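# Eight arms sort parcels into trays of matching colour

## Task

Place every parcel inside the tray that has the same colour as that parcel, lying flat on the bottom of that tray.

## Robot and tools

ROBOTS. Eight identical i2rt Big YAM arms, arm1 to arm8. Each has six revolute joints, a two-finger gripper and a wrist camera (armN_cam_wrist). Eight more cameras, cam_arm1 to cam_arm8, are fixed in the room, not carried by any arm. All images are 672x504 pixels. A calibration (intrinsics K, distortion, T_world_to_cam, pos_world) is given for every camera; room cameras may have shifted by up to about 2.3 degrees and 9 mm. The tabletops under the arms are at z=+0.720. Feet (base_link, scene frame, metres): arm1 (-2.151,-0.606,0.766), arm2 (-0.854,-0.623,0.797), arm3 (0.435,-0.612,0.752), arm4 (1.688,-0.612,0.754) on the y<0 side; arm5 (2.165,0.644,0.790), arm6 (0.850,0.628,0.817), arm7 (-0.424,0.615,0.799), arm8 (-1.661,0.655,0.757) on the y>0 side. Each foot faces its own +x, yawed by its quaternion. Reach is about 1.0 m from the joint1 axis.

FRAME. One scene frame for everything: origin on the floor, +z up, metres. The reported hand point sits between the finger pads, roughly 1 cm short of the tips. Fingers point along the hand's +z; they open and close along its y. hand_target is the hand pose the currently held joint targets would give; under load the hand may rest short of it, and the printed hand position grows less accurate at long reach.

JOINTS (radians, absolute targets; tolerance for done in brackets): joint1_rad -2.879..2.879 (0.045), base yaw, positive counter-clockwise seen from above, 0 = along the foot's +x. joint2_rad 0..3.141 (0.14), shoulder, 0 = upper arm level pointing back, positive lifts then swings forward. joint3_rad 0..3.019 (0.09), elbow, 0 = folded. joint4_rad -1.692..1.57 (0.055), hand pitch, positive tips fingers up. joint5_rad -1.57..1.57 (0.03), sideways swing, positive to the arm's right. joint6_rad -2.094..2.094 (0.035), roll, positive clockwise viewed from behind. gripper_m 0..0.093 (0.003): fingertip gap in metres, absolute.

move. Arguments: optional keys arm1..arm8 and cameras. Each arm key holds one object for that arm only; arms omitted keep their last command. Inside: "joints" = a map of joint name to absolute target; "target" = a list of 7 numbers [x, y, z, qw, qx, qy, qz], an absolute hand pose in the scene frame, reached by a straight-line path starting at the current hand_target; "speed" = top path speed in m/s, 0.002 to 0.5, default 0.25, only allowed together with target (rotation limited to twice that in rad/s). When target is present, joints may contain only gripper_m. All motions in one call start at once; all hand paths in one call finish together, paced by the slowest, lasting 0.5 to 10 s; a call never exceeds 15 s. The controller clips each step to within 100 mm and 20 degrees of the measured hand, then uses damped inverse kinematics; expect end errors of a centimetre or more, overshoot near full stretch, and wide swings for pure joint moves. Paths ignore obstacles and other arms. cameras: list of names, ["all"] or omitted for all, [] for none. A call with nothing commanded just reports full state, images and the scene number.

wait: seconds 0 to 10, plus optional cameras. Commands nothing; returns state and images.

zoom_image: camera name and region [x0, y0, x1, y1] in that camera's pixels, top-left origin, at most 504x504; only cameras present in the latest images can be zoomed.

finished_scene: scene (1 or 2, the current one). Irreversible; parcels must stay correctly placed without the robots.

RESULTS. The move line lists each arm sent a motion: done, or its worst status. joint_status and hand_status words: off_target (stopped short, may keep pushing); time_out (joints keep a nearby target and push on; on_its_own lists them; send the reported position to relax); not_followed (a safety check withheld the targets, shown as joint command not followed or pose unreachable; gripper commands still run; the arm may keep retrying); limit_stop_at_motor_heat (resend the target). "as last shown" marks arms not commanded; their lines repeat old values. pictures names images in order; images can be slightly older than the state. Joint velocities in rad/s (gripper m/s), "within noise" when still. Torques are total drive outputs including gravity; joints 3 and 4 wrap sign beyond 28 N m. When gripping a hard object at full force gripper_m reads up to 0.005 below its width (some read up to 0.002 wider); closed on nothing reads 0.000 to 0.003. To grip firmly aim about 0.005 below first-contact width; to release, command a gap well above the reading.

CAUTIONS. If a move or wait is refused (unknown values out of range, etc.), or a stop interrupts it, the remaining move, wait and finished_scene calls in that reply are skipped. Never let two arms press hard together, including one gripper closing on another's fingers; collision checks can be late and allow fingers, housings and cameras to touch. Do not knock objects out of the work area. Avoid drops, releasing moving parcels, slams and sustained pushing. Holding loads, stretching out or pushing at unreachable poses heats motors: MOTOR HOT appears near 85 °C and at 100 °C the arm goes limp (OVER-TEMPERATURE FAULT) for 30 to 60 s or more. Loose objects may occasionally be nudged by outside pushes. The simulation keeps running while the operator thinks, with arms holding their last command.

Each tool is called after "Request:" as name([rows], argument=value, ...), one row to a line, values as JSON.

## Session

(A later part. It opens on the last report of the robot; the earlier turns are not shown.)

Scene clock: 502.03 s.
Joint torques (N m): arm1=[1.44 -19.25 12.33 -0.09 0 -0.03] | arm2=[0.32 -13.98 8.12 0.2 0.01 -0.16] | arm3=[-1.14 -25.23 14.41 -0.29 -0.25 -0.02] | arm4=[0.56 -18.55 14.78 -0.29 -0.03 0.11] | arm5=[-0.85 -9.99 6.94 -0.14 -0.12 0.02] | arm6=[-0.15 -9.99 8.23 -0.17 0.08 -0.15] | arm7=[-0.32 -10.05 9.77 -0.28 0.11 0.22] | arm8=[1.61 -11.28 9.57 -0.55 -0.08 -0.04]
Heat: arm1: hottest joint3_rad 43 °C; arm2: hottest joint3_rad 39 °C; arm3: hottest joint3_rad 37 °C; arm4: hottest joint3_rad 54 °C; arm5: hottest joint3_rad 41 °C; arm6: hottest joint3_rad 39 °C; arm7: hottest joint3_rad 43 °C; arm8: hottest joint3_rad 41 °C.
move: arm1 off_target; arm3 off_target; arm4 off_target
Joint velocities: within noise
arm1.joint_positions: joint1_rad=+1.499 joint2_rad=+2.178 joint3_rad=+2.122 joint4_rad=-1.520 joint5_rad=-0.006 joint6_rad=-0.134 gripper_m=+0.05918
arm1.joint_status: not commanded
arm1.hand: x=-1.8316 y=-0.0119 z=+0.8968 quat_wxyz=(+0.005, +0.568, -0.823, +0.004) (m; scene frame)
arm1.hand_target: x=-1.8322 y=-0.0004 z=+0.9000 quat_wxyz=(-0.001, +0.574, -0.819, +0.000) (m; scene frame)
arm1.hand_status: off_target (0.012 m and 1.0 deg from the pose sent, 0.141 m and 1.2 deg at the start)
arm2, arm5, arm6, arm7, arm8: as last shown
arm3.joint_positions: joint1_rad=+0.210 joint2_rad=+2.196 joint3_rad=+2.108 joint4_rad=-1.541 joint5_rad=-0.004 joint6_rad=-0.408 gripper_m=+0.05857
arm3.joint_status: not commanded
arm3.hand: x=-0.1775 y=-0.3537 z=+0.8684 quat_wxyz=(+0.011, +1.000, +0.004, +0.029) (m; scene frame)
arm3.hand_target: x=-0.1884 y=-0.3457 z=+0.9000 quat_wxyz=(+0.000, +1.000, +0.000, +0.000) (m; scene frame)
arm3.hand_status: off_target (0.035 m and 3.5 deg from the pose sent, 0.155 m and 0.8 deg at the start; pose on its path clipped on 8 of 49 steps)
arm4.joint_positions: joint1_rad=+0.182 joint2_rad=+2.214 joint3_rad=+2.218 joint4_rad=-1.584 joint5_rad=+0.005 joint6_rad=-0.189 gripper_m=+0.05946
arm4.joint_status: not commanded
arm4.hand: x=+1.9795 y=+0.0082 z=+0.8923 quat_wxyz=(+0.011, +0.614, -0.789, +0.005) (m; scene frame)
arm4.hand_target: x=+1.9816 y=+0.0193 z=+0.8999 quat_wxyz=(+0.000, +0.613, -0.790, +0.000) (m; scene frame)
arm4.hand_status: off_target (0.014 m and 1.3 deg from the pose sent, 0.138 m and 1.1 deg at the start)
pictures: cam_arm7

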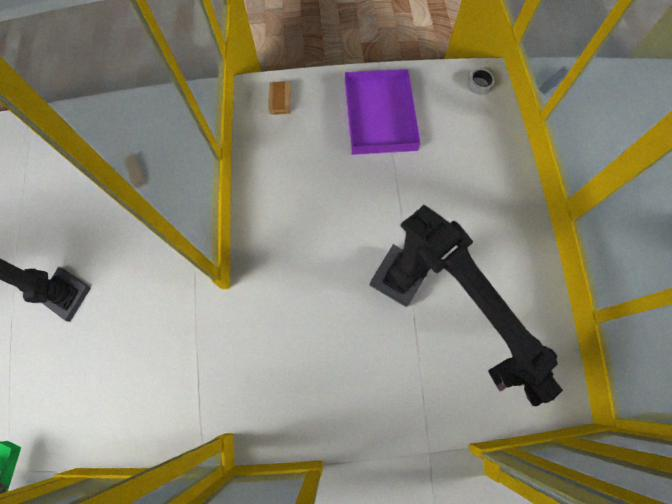

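Request:
move(arm3={"target":[0.0455,-0.45,1.0,0,-1,0,0]}, arm4={"target":[1.868,-0.233,1.0,0,-0.613,0.79,0]}, arm1={"target":[-1.954,-0.235,1.0,0,-0.574,0.819,0]}, cameras=[])

Request:
move(arm1={"joints":{"joint1_rad":-1.545,"joint6_rad":-0.045}}, arm3={"joints":{"joint1_rad":2.14,"joint6_rad":-0.16}}, arm4={"joints":{"joint1_rad":-1.885,"joint6_rad":0.02}}, cameras=[])

Request:
move(arm1={"target":[-2.413,-1.232,0.9,0,0.8196,0.5729,0]}, arm3={"target":[0.407,-1.2885,0.9,0,0.6644,0.7474,0]}, arm4={"target":[2.1107,-1.183,0.9,0,0.4586,0.8886,0]}, cameras=["arm1_cam_wrist","arm3_cam_wrist","arm4_cam_wrist","cam_arm1","cam_arm3","cam_arm4"])

Scene clock: 521.23 s.
Joint torques (N m): arm1=[1.32 -9.93 8.03 -0.05 -0.01 -0.09] | arm2=[0.32 -13.92 8.12 0.18 0.01 -0.17] | arm3=[-0.62 -14.74 9.4 -0.31 -0.27 0.04] | arm4=[0.09 -9.76 9.78 -0.18 -0.03 0.07] | arm5=[-1.14 -10.05 6.94 -0.12 -0.18 0.02] | arm6=[-0.21 -10.05 8.23 -0.16 0.09 -0.15] | arm7=[-0.26 -9.88 9.74 -0.28 0.1 0.21] | arm8=[1.67 -11.34 9.47 -0.61 -0.08 -0.03]
Heat: arm1: hottest joint3_rad 41 °C; arm2: hottest joint3_rad 39 °C; arm3: hottest joint3_rad 40 °C; arm4: hottest joint3_rad 52 °C; arm5: hottest joint3_rad 41 °C; arm6: hottest joint3_rad 39 °C; arm7: hottest joint3_rad 43 °C; arm8: hottest joint3_rad 41 °C.
move: arm1 done; arm3 done; arm4 done
Joint velocities: within noise
arm1.joint_positions: joint1_rad=+1.499 joint2_rad=+1.424 joint3_rad=+1.356 joint4_rad=-1.468 joint5_rad=-0.006 joint6_rad=-0.139 gripper_m=+0.05918
arm1.joint_status: not commanded
arm1.hand: x=-1.9512 y=-0.2312 z=+1.0059 quat_wxyz=(-0.012, +0.570, -0.821, -0.005) (m; scene frame)
arm1.hand_target: x=-1.9540 y=-0.2350 z=+1.0000 quat_wxyz=(+0.000, +0.574, -0.819, +0.000) (m; scene frame)
arm1.hand_status: done (0.008 m and 1.6 deg from the pose sent, 0.275 m and 1.0 deg at the start)
arm2, arm5, arm6, arm7, arm8: as last shown
arm3.joint_positions: joint1_rad=+0.210 joint2_rad=+1.454 joint3_rad=+1.385 joint4_rad=-1.504 joint5_rad=-0.004 joint6_rad=-0.408 gripper_m=+0.05857
arm3.joint_status: not commanded
arm3.hand: x=+0.0420 y=-0.4477 z=+0.9927 quat_wxyz=(+0.000, +1.000, +0.004, +0.003) (m; scene frame)
arm3.hand_target: x=+0.0455 y=-0.4500 z=+0.9998 quat_wxyz=(+0.000, +1.000, +0.000, +0.000) (m; scene frame)
arm3.hand_status: done (0.008 m and 0.5 deg from the pose sent, 0.276 m and 3.5 deg at the start)
arm4.joint_positions: joint1_rad=+0.182 joint2_rad=+1.417 joint3_rad=+1.378 joint4_rad=-1.501 joint5_rad=+0.005 joint6_rad=-0.189 gripper_m=+0.05946
arm4.joint_status: not commanded
arm4.hand: x=+1.8696 y=-0.2289 z=+1.0024 quat_wxyz=(-0.007, +0.614, -0.789, -0.005) (m; scene frame)
arm4.hand_target: x=+1.8680 y=-0.2329 z=+1.0001 quat_wxyz=(+0.000, +0.613, -0.790, +0.000) (m; scene frame)
arm4.hand_status: done (0.005 m and 1.0 deg from the pose sent, 0.287 m and 1.3 deg at the start)
pictures: none
No camera images: "cameras" was empty.

Scene clock: 523.67 s.
Joint torques (N m): arm1=[0.91 -11.11 8.1 -0.14 0.07 0.04] | arm2=[0.32 -13.98 8.12 0.18 0.01 -0.16] | arm3=[0.21 -14.74 9.39 -0.29 -0.15 0.13] | arm4=[-0.73 -9.64 9.83 -0.14 -0.05 0.11] | arm5=[-1.2 -9.52 7.05 -0.2 -0.14 0.02] | arm6=[-0.21 -9.93 8.24 -0.17 0.08 -0.14] | arm7=[-0.44 -9.93 9.76 -0.21 0.1 0.2] | arm8=[1.67 -11.11 9.48 -0.58 -0.05 -0.04]
Heat: arm1: hottest joint3_rad 41 °C; arm2: hottest joint3_rad 38 °C; arm3: hottest joint3_rad 40 °C; arm4: hottest joint3_rad 52 °C; arm5: hottest joint3_rad 41 °C; arm6: hottest joint3_rad 39 °C; arm7: hottest joint3_rad 43 °C; arm8: hottest joint3_rad 41 °C.
move: arm1 done; arm3 done; arm4 done
Joint velocities: within noise
arm1.joint_positions: joint1_rad=-1.538 joint2_rad=+1.437 joint3_rad=+1.356 joint4_rad=-1.468 joint5_rad=-0.007 joint6_rad=-0.051 gripper_m=+0.05922
arm1.joint_status: all done
arm1.hand: x=-2.3133 y=-0.9964 z=+1.0074 quat_wxyz=(-0.014, -0.816, -0.577, +0.009) (m; scene frame)
arm1.hand_target: x=-2.3136 y=-0.9898 z=+1.0066 quat_wxyz=(-0.010, -0.820, -0.572, +0.003) (m; scene frame)
arm1.hand_status: not commanded
arm2, arm5, arm6, arm7, arm8: as last shown
arm3.joint_positions: joint1_rad=+2.131 joint2_rad=+1.454 joint3_rad=+1.385 joint4_rad=-1.504 joint5_rad=-0.007 joint6_rad=-0.176 gripper_m=+0.05858
arm3.joint_status: all done
arm3.hand: x=+0.4132 y=-1.0380 z=+0.9914 quat_wxyz=(+0.002, +0.662, +0.750, +0.007) (m; scene frame)
arm3.hand_target: x=+0.4173 y=-1.0342 z=+0.9985 quat_wxyz=(+0.004, +0.664, +0.748, +0.005) (m; scene frame)
arm3.hand_status: not commanded
arm4.joint_positions: joint1_rad=-1.879 joint2_rad=+1.418 joint3_rad=+1.378 joint4_rad=-1.501 joint5_rad=+0.006 joint6_rad=+0.013 gripper_m=+0.05949
arm4.joint_status: all done
arm4.hand: x=+1.9415 y=-0.9460 z=+1.0081 quat_wxyz=(-0.009, -0.453, -0.891, +0.016) (m; scene frame)
arm4.hand_target: x=+1.9370 y=-0.9441 z=+1.0061 quat_wxyz=(-0.002, -0.459, -0.889, +0.013) (m; scene frame)
arm4.hand_status: not commanded
pictures: none
No camera images: "cameras" was empty.

Scene clock: 526.37 s.
Joint torques (N m): arm1=[1.26 -19.43 12.67 -0.28 0.15 0.08] | arm2=[0.38 -13.98 8.12 0.18 0.01 -0.16] | arm3=[0.5 -23.59 14.42 -0.35 0.02 0.13] | arm4=[-1.67 -18.43 14.99 -0.24 -0.15 0.05] | arm5=[-1.03 -9.7 6.93 -0.05 -0.16 0] | arm6=[-0.15 -9.99 8.24 -0.16 0.09 -0.14] | arm7=[-0.32 -9.82 9.76 -0.25 0.11 0.21] | arm8=[1.9 -11.16 9.5 -0.5 -0.07 -0.04]
Heat: arm1: hottest joint3_rad 41 °C; arm2: hottest joint3_rad 38 °C; arm3: hottest joint3_rad 40 °C; arm4: hottest joint3_rad 52 °C; arm5: hottest joint3_rad 41 °C; arm6: hottest joint3_rad 39 °C; arm7: hottest joint3_rad 43 °C; arm8: hottest joint3_rad 41 °C.
move: arm1 off_target; arm3 off_target; arm4 off_target
Joint velocities: within noise
arm1.joint_positions: joint1_rad=-1.538 joint2_rad=+2.178 joint3_rad=+2.087 joint4_rad=-1.507 joint5_rad=+0.004 joint6_rad=-0.049 gripper_m=+0.05922
arm1.joint_status: not commanded
arm1.hand: x=-2.4073 y=-1.2213 z=+0.8932 quat_wxyz=(+0.004, -0.817, -0.576, -0.009) (m; scene frame)
arm1.hand_target: x=-2.4129 y=-1.2314 z=+0.9001 quat_wxyz=(+0.000, -0.820, -0.573, +0.001) (m; scene frame)
arm1.hand_status: off_target (0.014 m and 1.2 deg from the pose sent, 0.277 m and 2.0 deg at the start)
arm2.joint_positions: joint1_rad=-0.001 joint2_rad=+1.452 joint3_rad=+1.277 joint4_rad=-1.387 joint5_rad=+0.002 joint6_rad=+0.401 gripper_m=+0.08995
arm2.joint_status: not commanded
arm2.hand: x=-1.1870 y=-0.3628 z=+0.9998 quat_wxyz=(-0.002, +0.862, -0.507, -0.004) (m; scene frame)
arm2.hand_target: x=-1.1848 y=-0.3654 z=+1.0003 quat_wxyz=(-0.001, +0.865, -0.502, +0.000) (m; scene frame)
arm2.hand_status: not commanded
arm3.joint_positions: joint1_rad=+2.131 joint2_rad=+2.165 joint3_rad=+2.092 joint4_rad=-1.534 joint5_rad=+0.001 joint6_rad=-0.172 gripper_m=+0.05858
arm3.joint_status: not commanded
arm3.hand: x=+0.4005 y=-1.2738 z=+0.8803 quat_wxyz=(-0.011, +0.663, +0.749, +0.018) (m; scene frame)
arm3.hand_target: x=+0.4071 y=-1.2872 z=+0.9000 quat_wxyz=(+0.001, +0.664, +0.747, +0.000) (m; scene frame)
arm3.hand_status: off_target (0.025 m and 2.5 deg from the pose sent, 0.267 m and 1.0 deg at the start)
arm4.joint_positions: joint1_rad=-1.879 joint2_rad=+2.289 joint3_rad=+2.340 joint4_rad=-1.637 joint5_rad=-0.013 joint6_rad=+0.013 gripper_m=+0.05949
arm4.joint_status: not commanded
arm4.hand: x=+2.1108 y=-1.1688 z=+0.8987 quat_wxyz=(+0.007, -0.453, -0.892, -0.002) (m; scene frame)
arm4.hand_target: x=+2.1102 y=-1.1824 z=+0.9000 quat_wxyz=(-0.001, -0.459, -0.889, +0.000) (m; scene frame)
arm4.hand_status: off_target (0.014 m and 1.1 deg from the pose sent, 0.311 m and 2.3 deg at the start)
arm5.joint_positions: joint1_rad=+0.002 joint2_rad=+1.451 joint3_rad=+1.293 joint4_rad=-1.404 joint5_rad=+0.002 joint6_rad=-0.007 gripper_m=+0.08990
arm5.joint_status: not commanded
arm5.hand: x=+1.7549 y=+0.7523 z=+0.9983 quat_wxyz=(-0.005, +0.992, -0.126, -0.003) (m; scene frame)
arm5.hand_target: x=+1.7572 y=+0.7522 z=+1.0021 quat_wxyz=(-0.005, +0.991, -0.130, -0.002) (m; scene frame)
arm5.hand_status: not commanded
arm6.joint_positions: joint1_rad=-0.006 joint2_rad=+1.475 joint3_rad=+1.229 joint4_rad=-1.335 joint5_rad=-0.001 joint6_rad=+0.120 gripper_m=+0.08990
arm6.joint_status: not commanded
arm6.hand: x=+1.1920 y=+0.3823 z=+0.9920 quat_wxyz=(+0.005, -0.363, -0.932, -0.002) (m; scene frame)
arm6.hand_target: x=+1.1915 y=+0.3854 z=+0.9998 quat_wxyz=(+0.000, -0.358, -0.934, +0.000) (m; scene frame)
arm6.hand_status: not commanded
arm7: as last shown
arm8.joint_positions: joint1_rad=-0.948 joint2_rad=+1.440 joint3_rad=+1.373 joint4_rad=-1.490 joint5_rad=+0.000 joint6_rad=+0.103 gripper_m=+0.08994
arm8.joint_status: not commanded
arm8.hand: x=-2.0852 y=+0.6489 z=+1.0011 quat_wxyz=(-0.001, -0.999, +0.043, +0.007) (m; scene frame)
arm8.hand_target: x=-2.0812 y=+0.6497 z=+0.9996 quat_wxyz=(+0.000, -0.999, +0.043, +0.000) (m; scene frame)
arm8.hand_status: not commanded
pictures: arm1_cam_wrist, arm3_cam_wrist, arm4_cam_wrist, cam_arm1, cam_arm3, cam_arm4
camera_calibration:
arm1_cam_wrist: T_world_to_cam=[[-0.936663, 0.350137, -0.00819138, -1.81881], [0.278128, 0.757835, 0.590196, 1.07263], [0.212857, 0.550536, -0.807218, 2.03239], [0, 0, 0, 1]] pos_world=[-2.43455, -1.29494, 0.992625]
arm3_cam_wrist: T_world_to_cam=[[-0.993164, -0.116709, -0.00227615, 0.250006], [-0.0934319, 0.783092, 0.614847, 0.499565], [-0.0699756, 0.610857, -0.788643, 1.62434], [0, 0, 0, 1]] pos_world=[0.408637, -1.35427, 0.974441]
arm4_cam_wrist: T_world_to_cam=[[-0.799154, -0.600961, 0.0141233, 0.96917], [-0.477212, 0.64853, 0.593023, 1.23713], [-0.365543, 0.467177, -0.805061, 2.16597], [0, 0, 0, 1]] pos_world=[2.15665, -1.23178, 0.996405]

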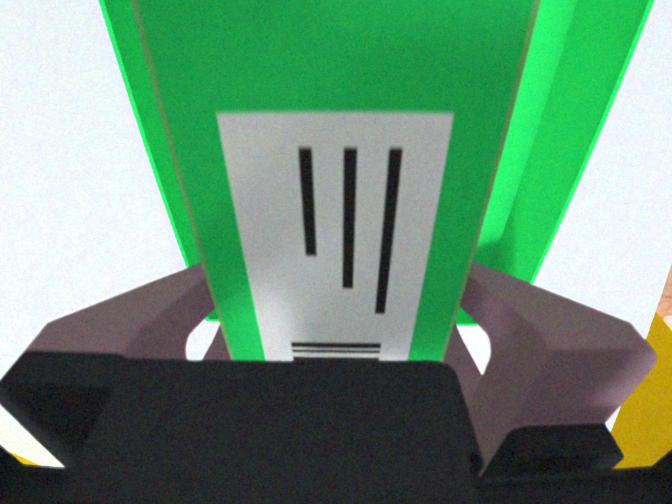

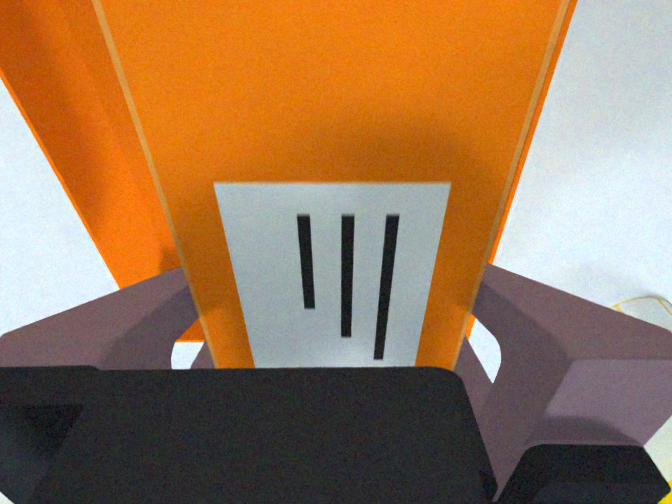

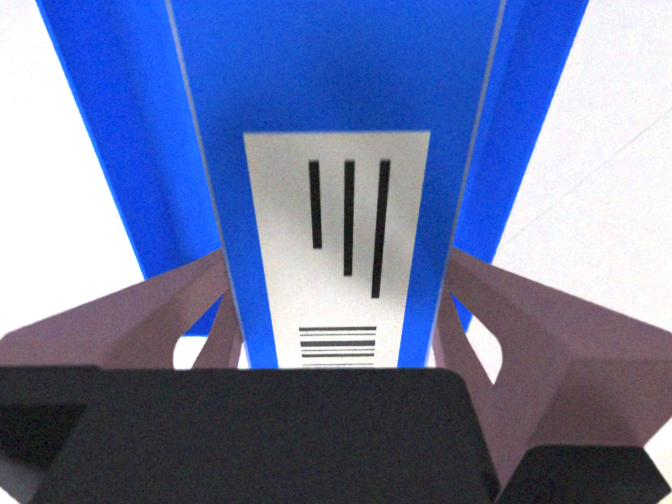

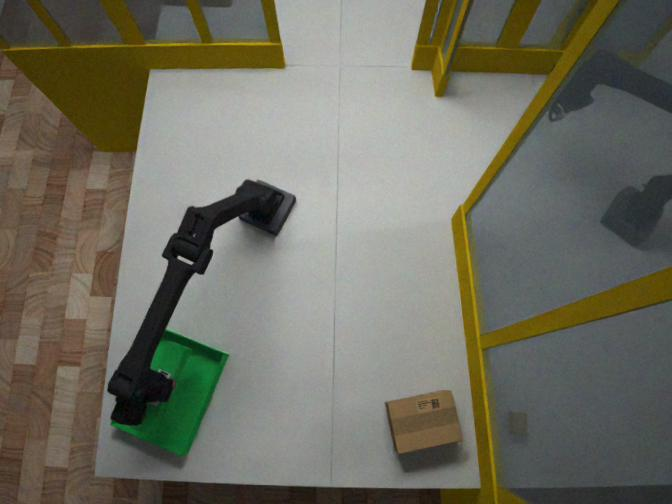

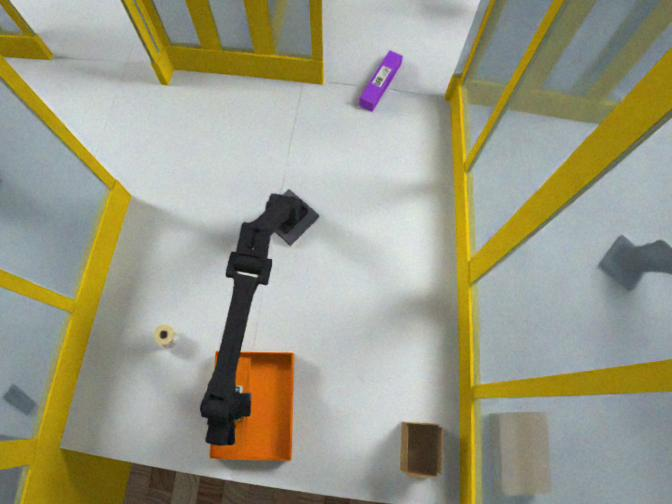

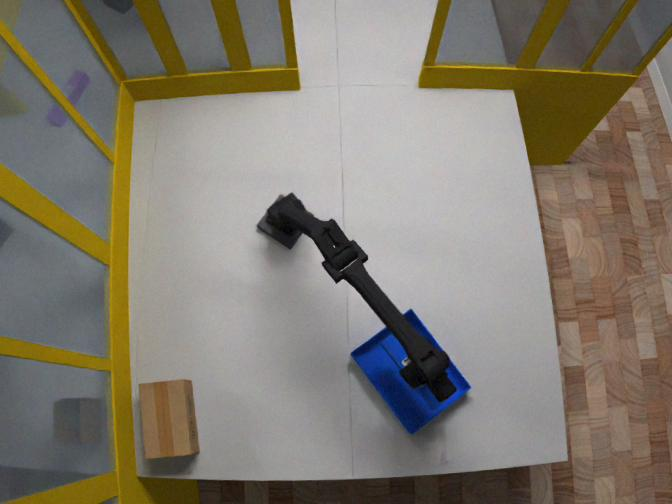

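Request:
move(arm1={"target":[-2.427,-1.219,0.83,0,0.8196,0.5729,0],"speed":0.15}, arm3={"target":[0.4285,-1.265,0.83,0,0.6644,0.7474,0],"speed":0.15}, arm4={"target":[2.1176,-1.149,0.84,0,0.4586,0.8886,0],"speed":0.15}, cameras=["arm1_cam_wrist","arm3_cam_wrist","arm4_cam_wrist","cam_arm1","cam_arm3","cam_arm4"])

Scene clock: 621.07 s.
Joint torques (N m): arm1=[1.03 -19.78 8.1 0.7 0.17 -0.08] | arm2=[0.32 -13.98 8.1 0.18 0.01 -0.16] | arm3=[0.56 -26.52 8.8 0.59 0.02 0.15] | arm4=[0.56 -21.01 9.78 0.66 -0.12 0.12] | arm5=[-1.08 -9.64 6.97 -0.18 -0.18 0.04] | arm6=[-0.21 -9.99 8.23 -0.17 0.09 -0.14] | arm7=[-0.21 -9.93 9.77 -0.23 0.1 0.2] | arm8=[1.55 -11.22 9.48 -0.57 -0.07 -0.05]
Heat: arm1: hottest joint3_rad 50 °C; arm2: hottest joint3_rad 38 °C; arm3: hottest joint3_rad 41 °C; arm4: hottest joint3_rad 60 °C; arm5: hottest joint3_rad 40 °C; arm6: hottest joint3_rad 39 °C; arm7: hottest joint3_rad 43 °C; arm8: hottest joint3_rad 40 °C.
move: arm1 off_target; arm3 off_target; arm4 off_target
Joint velocities: within noise
arm1.joint_positions: joint1_rad=-1.557 joint2_rad=+2.196 joint3_rad=+1.982 joint4_rad=-1.357 joint5_rad=+0.004 joint6_rad=-0.061 gripper_m=+0.05922
arm1.joint_status: not commanded
arm1.hand: x=-2.4207 y=-1.2209 z=+0.8426 quat_wxyz=(-0.003, -0.819, -0.573, +0.003) (m; scene frame)
arm1.hand_target: x=-2.4269 y=-1.2187 z=+0.8301 quat_wxyz=(+0.000, -0.820, -0.573, +0.000) (m; scene frame)
arm1.hand_status: off_target (0.014 m and 0.5 deg from the pose sent, 0.066 m and 1.3 deg at the start)
arm2, arm5, arm6, arm7, arm8: as last shown
arm3.joint_positions: joint1_rad=+2.161 joint2_rad=+2.165 joint3_rad=+1.893 joint4_rad=-1.345 joint5_rad=+0.001 joint6_rad=-0.141 gripper_m=+0.05858
arm3.joint_status: not commanded
arm3.hand: x=+0.4211 y=-1.2584 z=+0.8059 quat_wxyz=(-0.015, +0.663, +0.748, +0.021) (m; scene frame)
arm3.hand_target: x=+0.4283 y=-1.2645 z=+0.8298 quat_wxyz=(+0.000, +0.664, +0.747, +0.000) (m; scene frame)
arm3.hand_status: off_target (0.026 m and 3.0 deg from the pose sent, 0.058 m and 2.4 deg at the start)
arm4.joint_positions: joint1_rad=-1.865 joint2_rad=+2.252 joint3_rad=+2.104 joint4_rad=-1.443 joint5_rad=-0.014 joint6_rad=+0.043 gripper_m=+0.05949
arm4.joint_status: not commanded
arm4.hand: x=+2.1096 y=-1.1524 z=+0.8339 quat_wxyz=(+0.009, -0.460, -0.888, -0.003) (m; scene frame)
arm4.hand_target: x=+2.1175 y=-1.1490 z=+0.8401 quat_wxyz=(+0.000, -0.459, -0.889, +0.000) (m; scene frame)
arm4.hand_status: off_target (0.011 m and 1.1 deg from the pose sent, 0.062 m and 1.1 deg at the start)
pictures: arm1_cam_wrist, arm3_cam_wrist, arm4_cam_wrist, cam_arm1, cam_arm3, cam_arm4
camera_calibration:
arm1_cam_wrist: T_world_to_cam=[[-0.934112, 0.356912, -0.00692415, -1.81858], [0.290251, 0.770652, 0.567318, 1.17018], [0.207819, 0.527929, -0.823469, 1.96813], [0, 0, 0, 1]] pos_world=[-2.44741, -1.29176, 0.944239]
arm3_cam_wrist: T_world_to_cam=[[-0.993242, -0.116037, -0.0022014, 0.27294], [-0.0921272, 0.776764, 0.623017, 0.520073], [-0.0705829, 0.61901, -0.782205, 1.56308], [0, 0, 0, 1]] pos_world=[0.429336, -1.33987, 0.899234]
arm4_cam_wrist: T_world_to_cam=[[-0.808703, -0.588061, 0.0135708, 1.01446], [-0.465445, 0.653847, 0.596527, 1.24271], [-0.359668, 0.476097, -0.802478, 2.10147], [0, 0, 0, 1]] pos_world=[2.15464, -1.21648, 0.931302]

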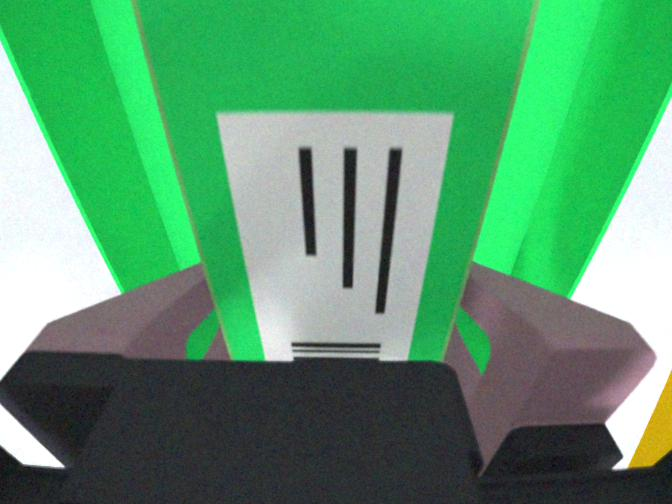

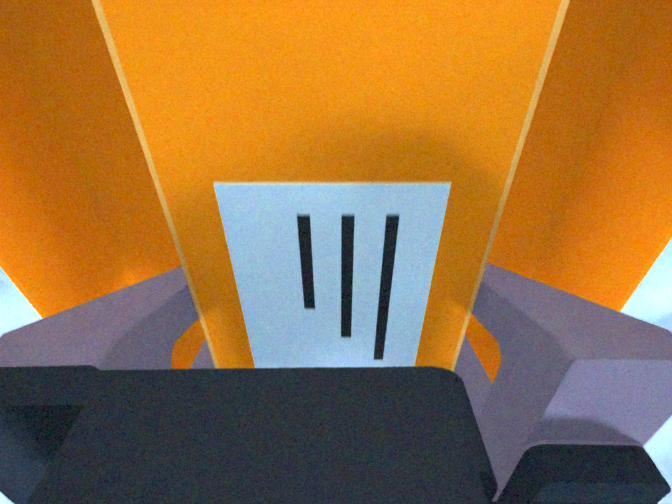

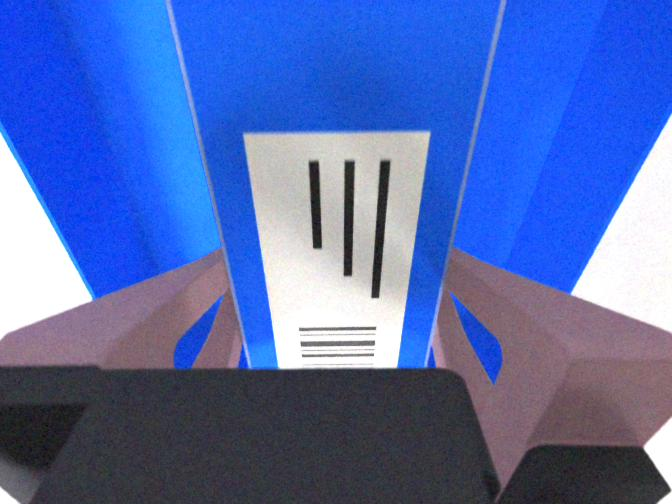

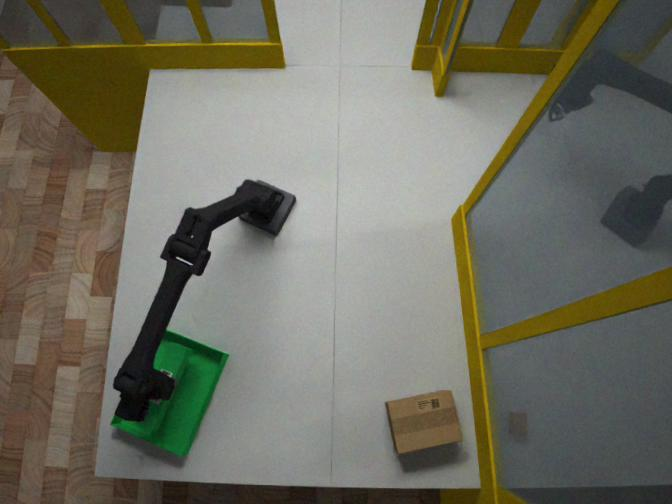

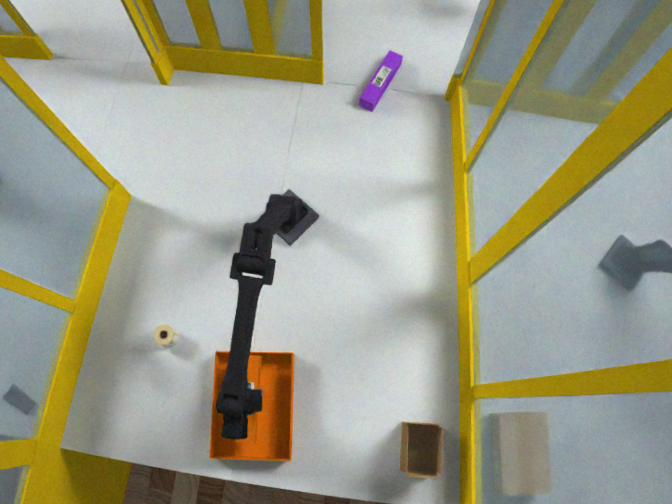

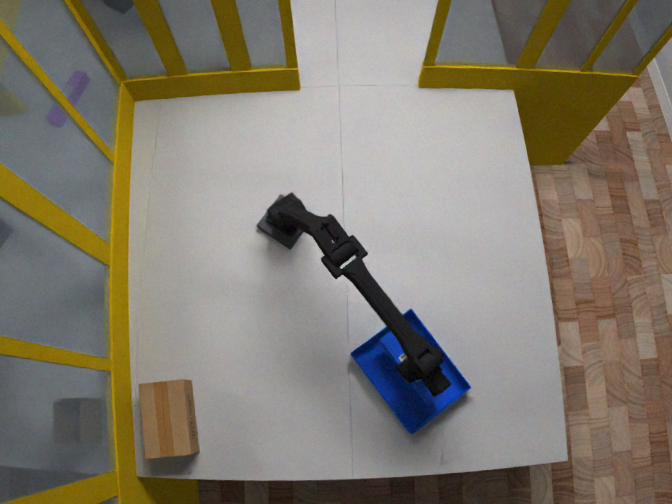

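Request:
zoom_image(camera="cam_arm1", region=[90, 310, 250, 470])

Request:
zoom_image(camera="cam_arm3", region=[170, 320, 330, 480])

Request:
zoom_image(camera="cam_arm4", region=[330, 290, 490, 450])

Scaled by 3.150.

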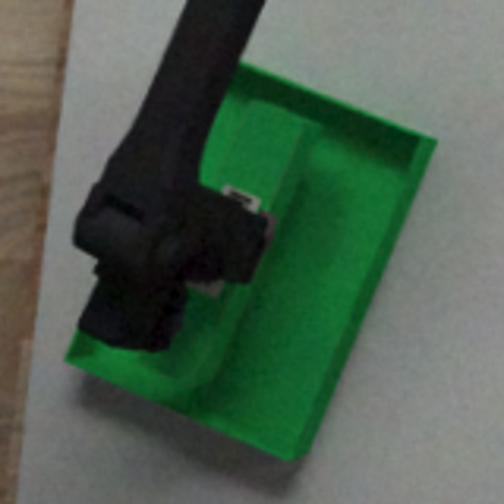

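Scaled by 3.150.

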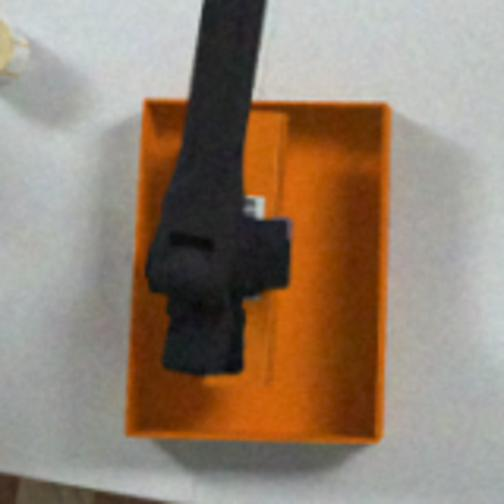

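Scaled by 3.150.

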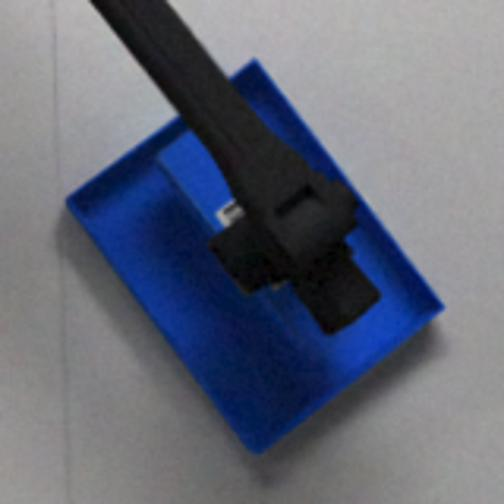

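Request:
move(arm1={"target":[-2.432,-1.233,0.815,0,0.8196,0.5729,0],"speed":0.15}, arm3={"target":[0.4304,-1.281,0.815,0,0.6644,0.7474,0],"speed":0.15}, arm4={"target":[2.127,-1.162,0.82,0,0.4586,0.8886,0],"speed":0.15}, cameras=[])

Request:
move(arm1={"target":[-2.432,-1.233,0.745,0,0.8196,0.5729,0],"speed":0.1}, arm3={"target":[0.4304,-1.281,0.732,0,0.6644,0.7474,0],"speed":0.1}, arm4={"target":[2.127,-1.162,0.749,0,0.4586,0.8886,0],"speed":0.1}, cameras=["cam_arm1","cam_arm3","cam_arm4"])

Request:
zoom_image(camera="cam_arm1", region=[90, 310, 250, 470])

Request:
zoom_image(camera="cam_arm3", region=[170, 320, 330, 480])

Request:
zoom_image(camera="cam_arm4", region=[330, 290, 490, 450])

Scene clock: 656.93 s.
Joint torques (N m): arm1=[0.79 -19.9 12.04 0.51 0.19 -0.05] | arm2=[0.32 -13.98 8.12 0.18 0.01 -0.17] | arm3=[0.5 -22.95 13.5 0.53 0.01 0.14] | arm4=[0.56 -18.43 14.42 0.59 -0.12 0.11] | arm5=[-1.14 -9.58 6.95 -0.21 -0.17 0.04] | arm6=[-0.15 -9.99 8.25 -0.17 0.09 -0.14] | arm7=[-0.26 -9.93 9.72 -0.23 0.11 0.2] | arm8=[1.9 -11.4 9.54 -0.57 -0.07 -0.03]
Heat: arm1: hottest joint3_rad 42 °C; arm2: hottest joint3_rad 38 °C; arm3: hottest joint2_rad 40 °C; arm4: hottest joint3_rad 54 °C; arm5: hottest joint3_rad 40 °C; arm6: hottest joint3_rad 39 °C; arm7: hottest joint3_rad 43 °C; arm8: hottest joint3_rad 40 °C.
move: arm1 off_target; arm3 off_target; arm4 off_target
Joint velocities: within noise
arm1.joint_positions: joint1_rad=-1.557 joint2_rad=+2.253 joint3_rad=+1.983 joint4_rad=-1.356 joint5_rad=+0.005 joint6_rad=-0.061 gripper_m=+0.05922
arm1.joint_status: not commanded
arm1.hand: x=-2.4191 y=-1.2178 z=+0.8058 quat_wxyz=(+0.011, -0.819, -0.573, -0.020) (m; scene frame)
arm1.hand_target: x=-2.4317 y=-1.2320 z=+0.8153 quat_wxyz=(+0.000, -0.820, -0.573, +0.000) (m; scene frame)
arm1.hand_status: off_target (0.022 m and 2.7 deg from the pose sent, 0.032 m and 0.5 deg at the start)
arm2, arm5, arm6, arm8: as last shown
arm3.joint_positions: joint1_rad=+2.163 joint2_rad=+2.170 joint3_rad=+1.893 joint4_rad=-1.345 joint5_rad=+0.001 joint6_rad=-0.138 gripper_m=+0.05858
arm3.joint_status: not commanded
arm3.hand: x=+0.4229 y=-1.2581 z=+0.8028 quat_wxyz=(-0.017, +0.663, +0.748, +0.023) (m; scene frame)
arm3.hand_target: x=+0.4305 y=-1.2795 z=+0.8156 quat_wxyz=(+0.000, +0.664, +0.747, +0.000) (m; scene frame)
arm3.hand_status: off_target (0.027 m and 3.3 deg from the pose sent, 0.026 m and 3.0 deg at the start)
arm4.joint_positions: joint1_rad=-1.865 joint2_rad=+2.275 joint3_rad=+2.104 joint4_rad=-1.436 joint5_rad=-0.014 joint6_rad=+0.043 gripper_m=+0.05949
arm4.joint_status: not commanded
arm4.hand: x=+2.1095 y=-1.1528 z=+0.8184 quat_wxyz=(+0.017, -0.460, -0.888, -0.007) (m; scene frame)
arm4.hand_target: x=+2.1264 y=-1.1611 z=+0.8202 quat_wxyz=(+0.000, -0.459, -0.889, +0.000) (m; scene frame)
arm4.hand_status: off_target (0.020 m and 2.1 deg from the pose sent, 0.024 m and 1.1 deg at the start)
arm7.joint_positions: joint1_rad=-0.316 joint2_rad=+1.445 joint3_rad=+1.304 joint4_rad=-1.409 joint5_rad=-0.004 joint6_rad=+0.180 gripper_m=+0.09010
arm7.joint_status: not commanded
arm7.hand: x=-0.1784 y=+0.2674 z=+1.0130 quat_wxyz=(-0.009, -0.538, -0.843, +0.001) (m; scene frame)
arm7.hand_target: x=-0.1808 y=+0.2698 z=+1.0099 quat_wxyz=(+0.001, -0.542, -0.840, -0.001) (m; scene frame)
arm7.hand_status: not commanded
pictures: none
No camera images: "cameras" was empty.

Scene clock: 658.43 s.
Joint torques (N m): arm1=[0.91 -20.07 7.61 0.75 0.15 -0.06] | arm2=[0.32 -13.92 8.1 0.18 0.02 -0.17] | arm3=[0.62 -22.53 8.39 0.98 0.02 0.11] | arm4=[0.67 -18.9 9.92 0.77 -0.11 0.12] | arm5=[-0.67 -9.88 6.99 -0.06 -0.12 0.01] | arm6=[-0.15 -9.93 8.24 -0.16 0.09 -0.15] | arm7=[-0.38 -9.88 9.74 -0.25 0.11 0.21] | arm8=[1.79 -11.22 9.51 -0.57 -0.07 -0.04]
Heat: arm1: hottest joint3_rad 41 °C; arm2: hottest joint3_rad 38 °C; arm3: hottest joint2_rad 40 °C; arm4: hottest joint3_rad 53 °C; arm5: hottest joint3_rad 40 °C; arm6: hottest joint3_rad 39 °C; arm7: hottest joint3_rad 43 °C; arm8: hottest joint3_rad 40 °C.
move: arm1 off_target; arm3 off_target; arm4 off_target
Joint velocities: within noise
arm1.joint_positions: joint1_rad=-1.557 joint2_rad=+2.310 joint3_rad=+1.967 joint4_rad=-1.221 joint5_rad=+0.005 joint6_rad=-0.061 gripper_m=+0.05922
arm1.joint_status: not commanded
arm1.hand: x=-2.4272 y=-1.2371 z=+0.7619 quat_wxyz=(-0.005, -0.819, -0.573, +0.006) (m; scene frame)
arm1.hand_target: x=-2.4318 y=-1.2326 z=+0.7453 quat_wxyz=(+0.000, -0.820, -0.573, +0.000) (m; scene frame)
arm1.hand_status: off_target (0.018 m and 0.9 deg from the pose sent, 0.064 m and 2.7 deg at the start)
arm2, arm5, arm6, arm7, arm8: as last shown
arm3.joint_positions: joint1_rad=+2.163 joint2_rad=+2.241 joint3_rad=+1.864 joint4_rad=-1.190 joint5_rad=+0.002 joint6_rad=-0.138 gripper_m=+0.05858
arm3.joint_status: not commanded
arm3.hand: x=+0.4227 y=-1.2781 z=+0.7465 quat_wxyz=(+0.001, +0.664, +0.748, +0.002) (m; scene frame)
arm3.hand_target: x=+0.4303 y=-1.2805 z=+0.7322 quat_wxyz=(+0.000, +0.664, +0.747, +0.000) (m; scene frame)
arm3.hand_status: off_target (0.017 m and 0.3 deg from the pose sent, 0.075 m and 3.3 deg at the start)
arm4.joint_positions: joint1_rad=-1.865 joint2_rad=+2.331 joint3_rad=+2.068 joint4_rad=-1.295 joint5_rad=-0.014 joint6_rad=+0.044 gripper_m=+0.05949
arm4.joint_status: not commanded
arm4.hand: x=+2.1197 y=-1.1673 z=+0.7667 quat_wxyz=(-0.006, -0.460, -0.888, +0.003) (m; scene frame)
arm4.hand_target: x=+2.1266 y=-1.1617 z=+0.7493 quat_wxyz=(+0.000, -0.459, -0.889, +0.000) (m; scene frame)
arm4.hand_status: off_target (0.020 m and 0.8 deg from the pose sent, 0.072 m and 2.1 deg at the start)
pictures: cam_arm1, cam_arm3, cam_arm4

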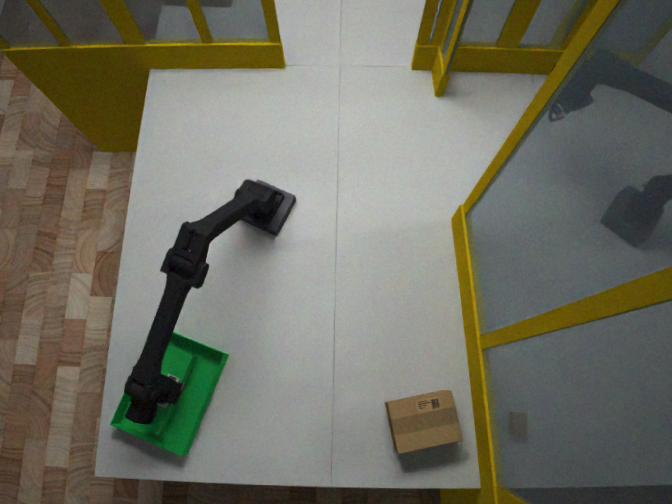

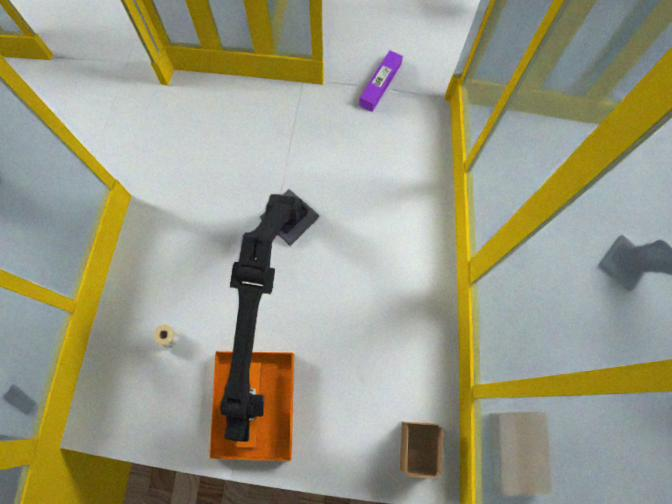

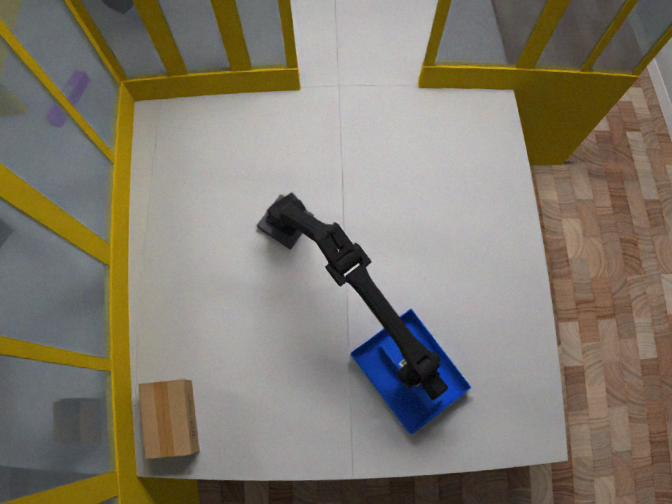

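Scaled by 3.150.

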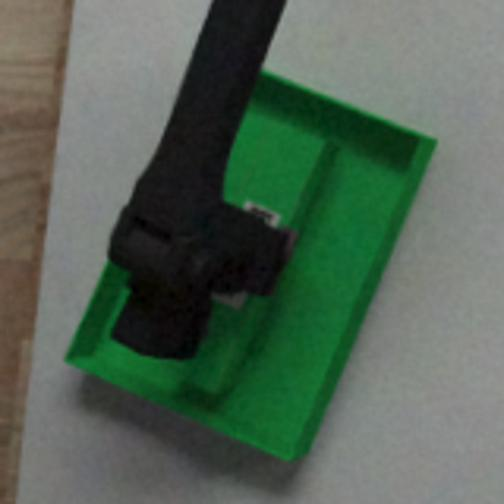

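Scaled by 3.150.

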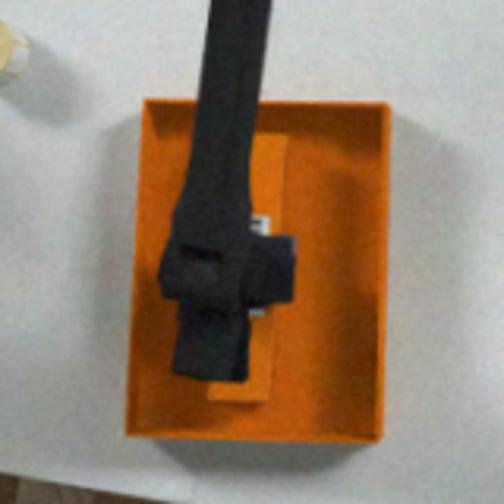

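Scaled by 3.150.

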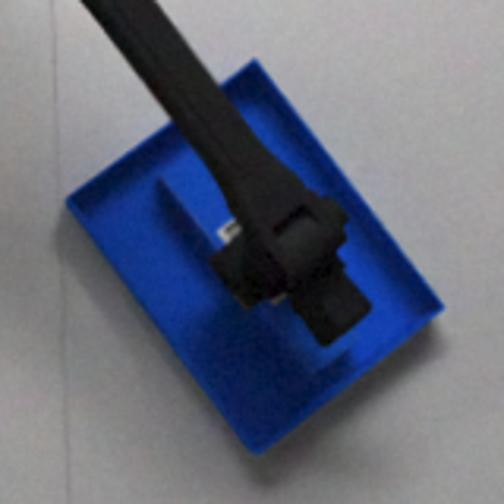

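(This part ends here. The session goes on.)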